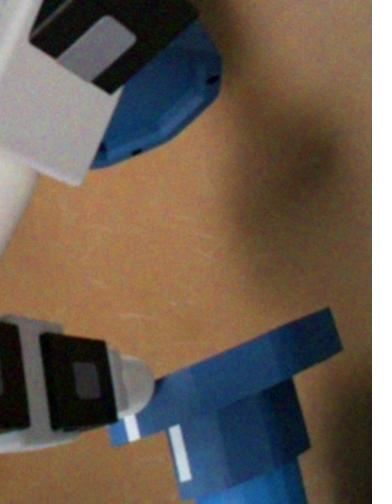

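move:
  arm3: {"target":[0.0680,-0.1458,1.015,-0.1154,0.6951,-0.1303,0.6977],"speed":0.1}

move:
  arm3: {"target":[0.0700,-0.1458,0.993,-0.1154,0.6951,-0.1303,0.6977],"speed":0.1}
  cameras: ["arm3_cam_wrist","cam_high"]

zoom_image:
  camera: "cam_high"
  region: [130, 190, 280, 320]

zoom_image:
  camera: "arm3_cam_wrist"
  region: [420, 260, 600, 504]

Scene clock: 1139.90 s.
Joint torques (N m): arm1=[0.85 -5.54 9.21 1.99 0 0.1] | arm2=[0.62 2.08 10.74 1.76 0.12 -0.04] | arm3=[0.79 -20.54 15.79 1.76 -0.1 -0.15] | arm4=[-1.14 3.55 8.35 2.59 0.16 -0.06]
Motor temperatures (°C): arm1=[24 28 38 27 27 26] | arm2=[26 29 36 28 26 25] | arm3=[28 46 53 29 26 28] | arm4=[28 27 39 26 25 25]
Heat: arm1: hottest joint3_rad 38 °C; arm2: hottest joint3_rad 36 °C; arm3: hottest joint3_rad 53 °C; arm4: hottest joint3_rad 39 °C.
move: arm3 off_target
Joint velocities: within noise
arm1, arm2, arm4: as last shown
arm3.joint_positions: joint1_rad=-0.075 joint2_rad=+2.178 joint3_rad=+1.983 joint4_rad=+0.167 joint5_rad=-0.061 joint6_rad=+1.911 hand_index_mcp=-0.417 hand_index_abd=+0.000 hand_index_pip=-0.678 hand_index_dip=-0.098 hand_middle_mcp=-0.417 hand_middle_abd=+0.000 hand_middle_pip=-0.678 hand_middle_dip=-0.098 hand_ring_mcp=-0.417 hand_ring_abd=+0.000 hand_ring_pip=-0.679 hand_ring_dip=-0.098 hand_thumb_cmc=+0.713 hand_thumb_axl=-0.418 hand_thumb_mcp=+0.260 hand_thumb_ipl=+0.179 hand_current_limit=+0.780 hand_speed=-0.300
arm3.joint_status: not commanded
arm3.hand_state: goal,goal,goal,goal,goal,goal,goal,goal,goal,goal,goal,goal,goal,goal,goal,goal
arm3.index_mcp_current_ma: 5
arm3.index_abd_current_ma: 0
arm3.index_pip_current_ma: 3
arm3.index_dip_current_ma: 4
arm3.middle_mcp_current_ma: 6
arm3.middle_abd_current_ma: 0
arm3.middle_pip_current_ma: 2
arm3.middle_dip_current_ma: 4
arm3.ring_mcp_current_ma: 5
arm3.ring_abd_current_ma: 0
arm3.ring_pip_current_ma: 2
arm3.ring_dip_current_ma: 4
arm3.thumb_cmc_current_ma: -2
arm3.thumb_axl_current_ma: 3
arm3.thumb_mcp_current_ma: 0
arm3.thumb_ipl_current_ma: -1
arm3.hand_goal_index_mcp: -0.420
arm3.hand_goal_index_abd: 0.000
arm3.hand_goal_index_pip: -0.680
arm3.hand_goal_index_dip: -0.100
arm3.hand_goal_middle_mcp: -0.420
arm3.hand_goal_middle_abd: 0.000
arm3.hand_goal_middle_pip: -0.680
arm3.hand_goal_middle_dip: -0.100
arm3.hand_goal_ring_mcp: -0.420
arm3.hand_goal_ring_abd: 0.000
arm3.hand_goal_ring_pip: -0.680
arm3.hand_goal_ring_dip: -0.100
arm3.hand_goal_thumb_cmc: 0.714
arm3.hand_goal_thumb_axl: -0.420
arm3.hand_goal_thumb_mcp: 0.260
arm3.hand_goal_thumb_ipl: 0.180
arm3.hand: x=+0.0557 y=-0.1416 z=+0.9957 quat_wxyz=(-0.113, +0.707, -0.129, +0.686) (m; scene frame)
arm3.hand_target: x=+0.0656 y=-0.1456 z=+1.0150 quat_wxyz=(-0.115, +0.695, -0.130, +0.698) (m; scene frame)
arm3.hand_status: off_target (0.023 m and 1.9 deg from the pose sent, 0.028 m and 1.5 deg at the start)
pictures: none

Scene clock: 1141.17 s.
Joint torques (N m): arm1=[0.85 -5.54 9.21 2 0 0.1] | arm2=[0.79 2.32 10.82 1.84 0.11 -0.08] | arm3=[0.79 -20.89 14.08 3.15 -0.07 -0.13] | arm4=[-1.32 3.84 8.39 2.59 0.21 -0.08]
Motor temperatures (°C): arm1=[24 28 38 27 27 26] | arm2=[26 29 36 28 26 25] | arm3=[28 46 54 29 26 28] | arm4=[28 27 39 26 25 25]
Heat: arm1: hottest joint3_rad 38 °C; arm2: hottest joint3_rad 36 °C; arm3: hottest joint3_rad 54 °C; arm4: hottest joint3_rad 39 °C.
move: arm3 off_target
Joint velocities: within noise
arm1, arm2, arm4: as last shown
arm3.joint_positions: joint1_rad=-0.075 joint2_rad=+2.202 joint3_rad=+1.983 joint4_rad=+0.176 joint5_rad=-0.061 joint6_rad=+1.911 hand_index_mcp=-0.417 hand_index_abd=+0.000 hand_index_pip=-0.678 hand_index_dip=-0.098 hand_middle_mcp=-0.417 hand_middle_abd=+0.000 hand_middle_pip=-0.678 hand_middle_dip=-0.098 hand_ring_mcp=-0.417 hand_ring_abd=+0.000 hand_ring_pip=-0.679 hand_ring_dip=-0.098 hand_thumb_cmc=+0.713 hand_thumb_axl=-0.418 hand_thumb_mcp=+0.260 hand_thumb_ipl=+0.179 hand_current_limit=+0.780 hand_speed=-0.300
arm3.joint_status: not commanded
arm3.hand_state: goal,goal,goal,goal,goal,goal,goal,goal,goal,goal,goal,goal,goal,goal,goal,goal
arm3.index_mcp_current_ma: 5
arm3.index_abd_current_ma: 0
arm3.index_pip_current_ma: 3
arm3.index_dip_current_ma: 4
arm3.middle_mcp_current_ma: 6
arm3.middle_abd_current_ma: 0
arm3.middle_pip_current_ma: 2
arm3.middle_dip_current_ma: 4
arm3.ring_mcp_current_ma: 5
arm3.ring_abd_current_ma: 0
arm3.ring_pip_current_ma: 2
arm3.ring_dip_current_ma: 4
arm3.thumb_cmc_current_ma: -2
arm3.thumb_axl_current_ma: 3
arm3.thumb_mcp_current_ma: 0
arm3.thumb_ipl_current_ma: -1
arm3.hand_goal_index_mcp: -0.420
arm3.hand_goal_index_abd: 0.000
arm3.hand_goal_index_pip: -0.680
arm3.hand_goal_index_dip: -0.100
arm3.hand_goal_middle_mcp: -0.420
arm3.hand_goal_middle_abd: 0.000
arm3.hand_goal_middle_pip: -0.680
arm3.hand_goal_middle_dip: -0.100
arm3.hand_goal_ring_mcp: -0.420
arm3.hand_goal_ring_abd: 0.000
arm3.hand_goal_ring_pip: -0.680
arm3.hand_goal_ring_dip: -0.100
arm3.hand_goal_thumb_cmc: 0.714
arm3.hand_goal_thumb_axl: -0.420
arm3.hand_goal_thumb_mcp: 0.260
arm3.hand_goal_thumb_ipl: 0.180
arm3.hand: x=+0.0592 y=-0.1419 z=+0.9765 quat_wxyz=(-0.112, +0.712, -0.130, +0.681) (m; scene frame)
arm3.hand_target: x=+0.0682 y=-0.1457 z=+0.9931 quat_wxyz=(-0.115, +0.695, -0.130, +0.698) (m; scene frame)
arm3.hand_status: off_target (0.020 m and 2.8 deg from the pose sent, 0.015 m and 1.9 deg at the start)
pictures: arm3_cam_wrist, cam_high
camera_calibration:
arm3_cam_wrist: T_world_to_cam=[[-0.111509, -0.333438, -0.936154, 0.900093], [-0.694931, 0.699561, -0.166392, 0.258918], [0.710378, 0.632008, -0.309724, 0.476339], [0, 0, 0, 1]] pos_world=[-0.058082, -0.182055, 1.03324]

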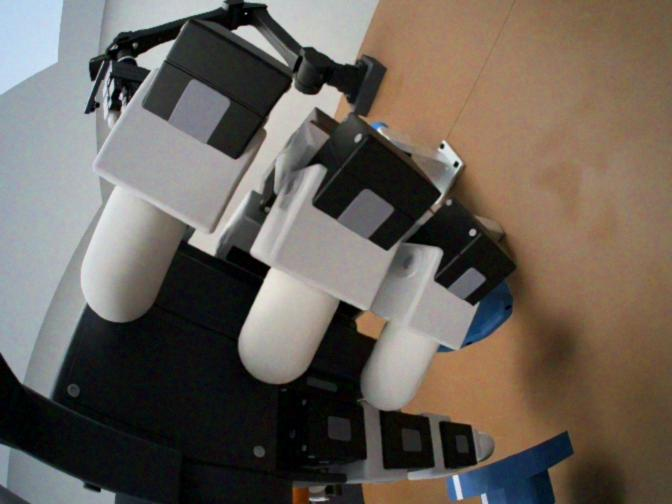

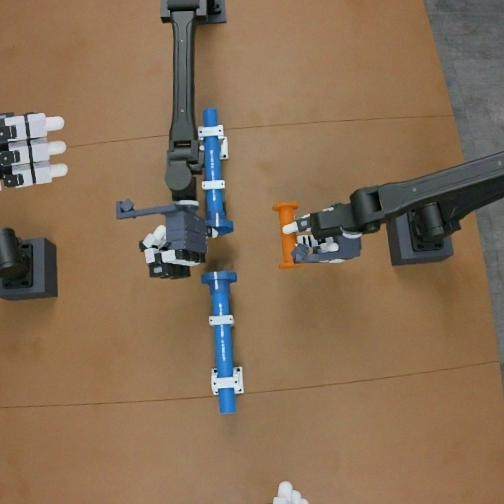

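Scaled by 3.360 from the camera's 504x504 image, which has a finer 720x720 frame.

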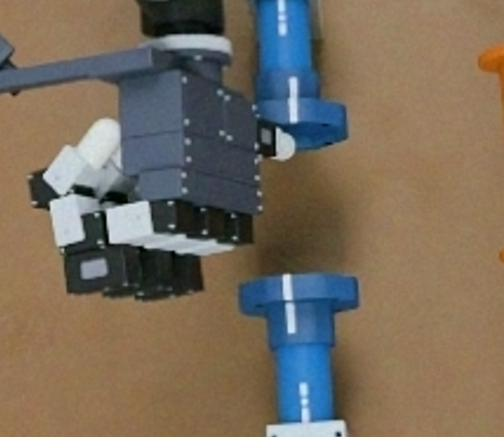

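Scaled by 2.066 from the camera's 672x504 image, which has a finer 960x720 frame.

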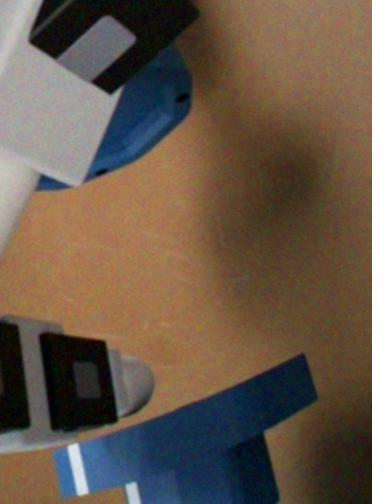

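move:
  arm3: {"target":[0.0440,-0.1458,0.989,-0.1154,0.6951,-0.1303,0.6977],"speed":0.06}
  cameras: ["arm3_cam_wrist","cam_high"]

zoom_image:
  camera: "cam_high"
  region: [130, 190, 280, 320]

zoom_image:
  camera: "arm3_cam_wrist"
  region: [420, 260, 600, 504]

Scene clock: 1152.13 s.
Joint torques (N m): arm1=[0.85 -5.54 9.21 1.99 0 0.1] | arm2=[0.85 2.32 10.88 1.87 0.12 -0.05] | arm3=[0.56 -23.94 9.42 2.65 -0.25 -0.14] | arm4=[-1.32 2.43 8.12 2.43 0.22 -0.07]
Motor temperatures (°C): arm1=[24 28 38 27 27 26] | arm2=[26 29 36 28 26 25] | arm3=[28 44 55 29 26 28] | arm4=[28 27 39 26 25 25]
Heat: arm1: hottest joint3_rad 38 °C; arm2: hottest joint3_rad 36 °C; arm3: hottest joint3_rad 55 °C; arm4: hottest joint3_rad 39 °C.
move: arm3 off_target
Joint velocities: within noise
arm1, arm2, arm4: as last shown
arm3.joint_positions: joint1_rad=-0.075 joint2_rad=+2.173 joint3_rad=+1.913 joint4_rad=+0.251 joint5_rad=-0.060 joint6_rad=+1.912 hand_index_mcp=-0.417 hand_index_abd=+0.000 hand_index_pip=-0.678 hand_index_dip=-0.098 hand_middle_mcp=-0.417 hand_middle_abd=+0.000 hand_middle_pip=-0.678 hand_middle_dip=-0.098 hand_ring_mcp=-0.417 hand_ring_abd=+0.000 hand_ring_pip=-0.679 hand_ring_dip=-0.098 hand_thumb_cmc=+0.710 hand_thumb_axl=-0.420 hand_thumb_mcp=+0.260 hand_thumb_ipl=+0.179 hand_current_limit=+0.780 hand_speed=-0.300
arm3.joint_status: not commanded
arm3.hand_state: goal,goal,goal,goal,goal,goal,goal,goal,goal,goal,goal,goal,goal,goal,goal,goal
arm3.index_mcp_current_ma: 5
arm3.index_abd_current_ma: 0
arm3.index_pip_current_ma: 3
arm3.index_dip_current_ma: 4
arm3.middle_mcp_current_ma: 5
arm3.middle_abd_current_ma: 0
arm3.middle_pip_current_ma: 2
arm3.middle_dip_current_ma: 4
arm3.ring_mcp_current_ma: 5
arm3.ring_abd_current_ma: 0
arm3.ring_pip_current_ma: 2
arm3.ring_dip_current_ma: 4
arm3.thumb_cmc_current_ma: -7
arm3.thumb_axl_current_ma: 0
arm3.thumb_mcp_current_ma: 0
arm3.thumb_ipl_current_ma: -1
arm3.hand_goal_index_mcp: -0.420
arm3.hand_goal_index_abd: 0.000
arm3.hand_goal_index_pip: -0.680
arm3.hand_goal_index_dip: -0.100
arm3.hand_goal_middle_mcp: -0.420
arm3.hand_goal_middle_abd: 0.000
arm3.hand_goal_middle_pip: -0.680
arm3.hand_goal_middle_dip: -0.100
arm3.hand_goal_ring_mcp: -0.420
arm3.hand_goal_ring_abd: 0.000
arm3.hand_goal_ring_pip: -0.680
arm3.hand_goal_ring_dip: -0.100
arm3.hand_goal_thumb_cmc: 0.714
arm3.hand_goal_thumb_axl: -0.420
arm3.hand_goal_thumb_mcp: 0.260
arm3.hand_goal_thumb_ipl: 0.180
arm3.hand: x=+0.0494 y=-0.1413 z=+0.9773 quat_wxyz=(-0.113, +0.701, -0.128, +0.693) (m; scene frame)
arm3.hand_target: x=+0.0443 y=-0.1459 z=+0.9888 quat_wxyz=(-0.115, +0.695, -0.130, +0.698) (m; scene frame)
arm3.hand_status: off_target (0.014 m and 0.9 deg from the pose sent, 0.020 m and 2.8 deg at the start)
pictures: arm3_cam_wrist, cam_high
camera_calibration:
arm3_cam_wrist: T_world_to_cam=[[-0.0808774, -0.335405, -0.938596, 0.900489], [-0.6882, 0.699974, -0.190833, 0.27548], [0.720999, 0.630507, -0.287437, 0.460664], [0, 0, 0, 1]] pos_world=[-0.0697242, -0.181253, 1.03018]

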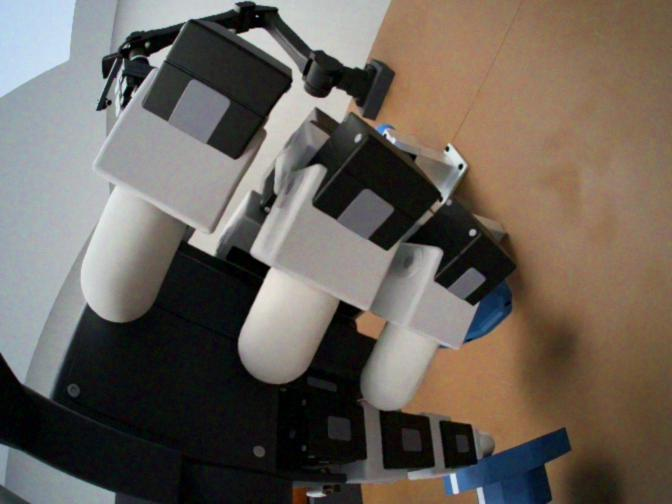

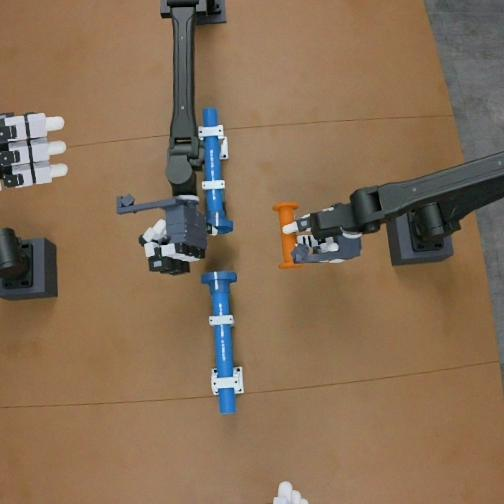

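Scaled by 3.360 from the camera's 504x504 image, which has a finer 720x720 frame.

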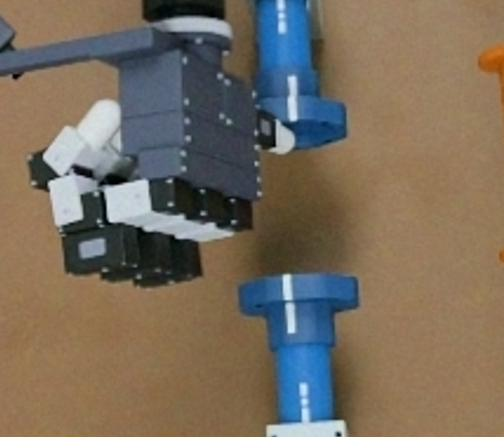

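Scaled by 2.066 from the camera's 672x504 image, which has a finer 960x720 frame.

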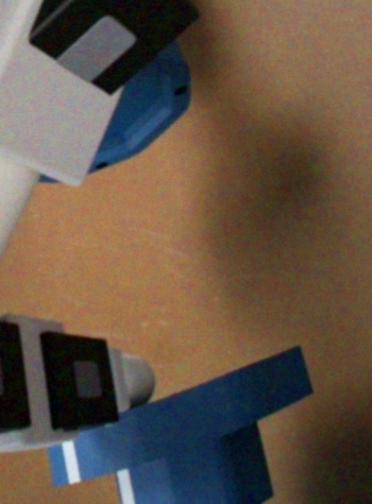

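move:
  arm3: {"target":[0.0240,-0.1470,0.989,-0.1140,0.7040,-0.1320,0.6880],"speed":0.06}
  cameras: ["arm3_cam_wrist","cam_high"]

zoom_image:
  camera: "cam_high"
  region: [130, 190, 280, 320]

zoom_image:
  camera: "arm3_cam_wrist"
  region: [420, 260, 600, 504]

Scene clock: 1167.37 s.
Joint torques (N m): arm1=[0.85 -5.48 9.21 1.99 0 0.1] | arm2=[0.5 2.49 10.8 1.87 0.11 -0.04] | arm3=[0.21 -25.05 8.18 1.31 -0.49 -0.15] | arm4=[-1.9 2.96 8.36 2.69 0.17 -0.07]
Motor temperatures (°C): arm1=[24 28 38 27 27 26] | arm2=[26 29 36 28 26 25] | arm3=[28 46 53 29 26 28] | arm4=[28 27 39 26 25 25]
Heat: arm1: hottest joint3_rad 38 °C; arm2: hottest joint3_rad 36 °C; arm3: hottest joint3_rad 53 °C; arm4: hottest joint3_rad 39 °C.
move: arm3 off_target
Joint velocities: within noise
arm1, arm2, arm4: as last shown
arm3.joint_positions: joint1_rad=-0.075 joint2_rad=+2.137 joint3_rad=+1.851 joint4_rad=+0.274 joint5_rad=-0.058 joint6_rad=+1.912 hand_index_mcp=-0.417 hand_index_abd=+0.000 hand_index_pip=-0.678 hand_index_dip=-0.098 hand_middle_mcp=-0.417 hand_middle_abd=+0.000 hand_middle_pip=-0.678 hand_middle_dip=-0.098 hand_ring_mcp=-0.417 hand_ring_abd=+0.000 hand_ring_pip=-0.679 hand_ring_dip=-0.098 hand_thumb_cmc=+0.705 hand_thumb_axl=-0.422 hand_thumb_mcp=+0.260 hand_thumb_ipl=+0.179 hand_current_limit=+0.780 hand_speed=-0.300
arm3.joint_status: not commanded
arm3.hand_state: goal,goal,goal,goal,goal,goal,goal,goal,goal,goal,goal,goal,goal,goal,goal,goal
arm3.index_mcp_current_ma: 5
arm3.index_abd_current_ma: 0
arm3.index_pip_current_ma: 3
arm3.index_dip_current_ma: 4
arm3.middle_mcp_current_ma: 5
arm3.middle_abd_current_ma: 0
arm3.middle_pip_current_ma: 2
arm3.middle_dip_current_ma: 4
arm3.ring_mcp_current_ma: 5
arm3.ring_abd_current_ma: 0
arm3.ring_pip_current_ma: 2
arm3.ring_dip_current_ma: 4
arm3.thumb_cmc_current_ma: -20
arm3.thumb_axl_current_ma: -4
arm3.thumb_mcp_current_ma: 0
arm3.thumb_ipl_current_ma: -1
arm3.hand_goal_index_mcp: -0.420
arm3.hand_goal_index_abd: 0.000
arm3.hand_goal_index_pip: -0.680
arm3.hand_goal_index_dip: -0.100
arm3.hand_goal_middle_mcp: -0.420
arm3.hand_goal_middle_abd: 0.000
arm3.hand_goal_middle_pip: -0.680
arm3.hand_goal_middle_dip: -0.100
arm3.hand_goal_ring_mcp: -0.420
arm3.hand_goal_ring_abd: 0.000
arm3.hand_goal_ring_pip: -0.680
arm3.hand_goal_ring_dip: -0.100
arm3.hand_goal_thumb_cmc: 0.714
arm3.hand_goal_thumb_axl: -0.420
arm3.hand_goal_thumb_mcp: 0.260
arm3.hand_goal_thumb_ipl: 0.180
arm3.hand: x=+0.0365 y=-0.1409 z=+0.9772 quat_wxyz=(-0.112, +0.701, -0.129, +0.692) (m; scene frame)
arm3.hand_target: x=+0.0249 y=-0.1470 z=+0.9889 quat_wxyz=(-0.114, +0.704, -0.132, +0.688) (m; scene frame)
arm3.hand_status: off_target (0.018 m and 0.7 deg from the pose sent, 0.028 m and 0.8 deg at the start)
pictures: arm3_cam_wrist, cam_high
camera_calibration:
arm3_cam_wrist: T_world_to_cam=[[-0.0833127, -0.335131, -0.938481, 0.899595], [-0.687203, 0.701331, -0.189439, 0.265044], [0.721672, 0.629144, -0.288733, 0.470725], [0, 0, 0, 1]] pos_world=[-0.0826227, -0.180555, 1.03038]

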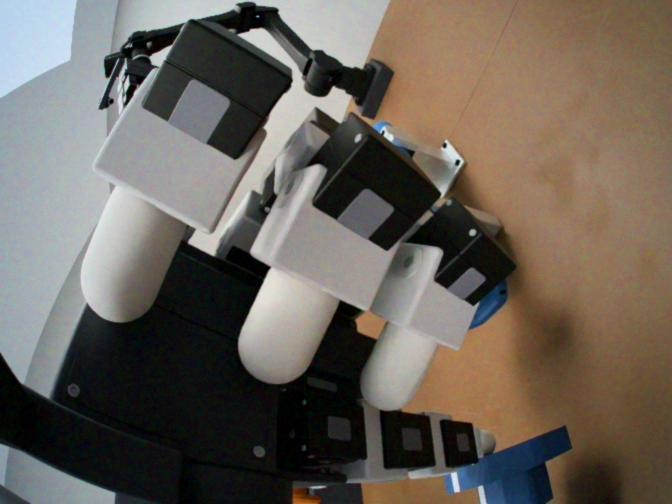

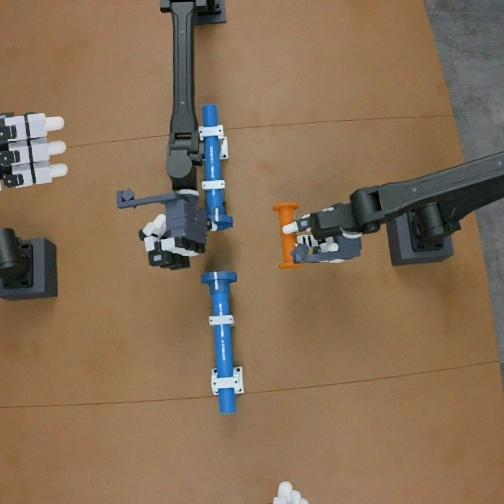

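Scaled by 3.360 from the camera's 504x504 image, which has a finer 720x720 frame.

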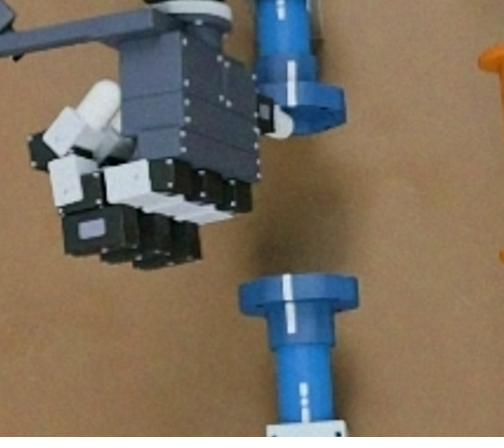

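Scaled by 2.066 from the camera's 672x504 image, which has a finer 960x720 frame.

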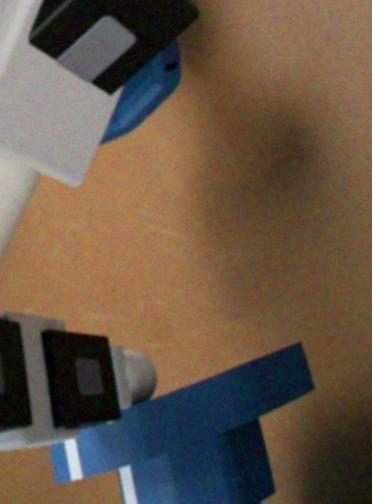

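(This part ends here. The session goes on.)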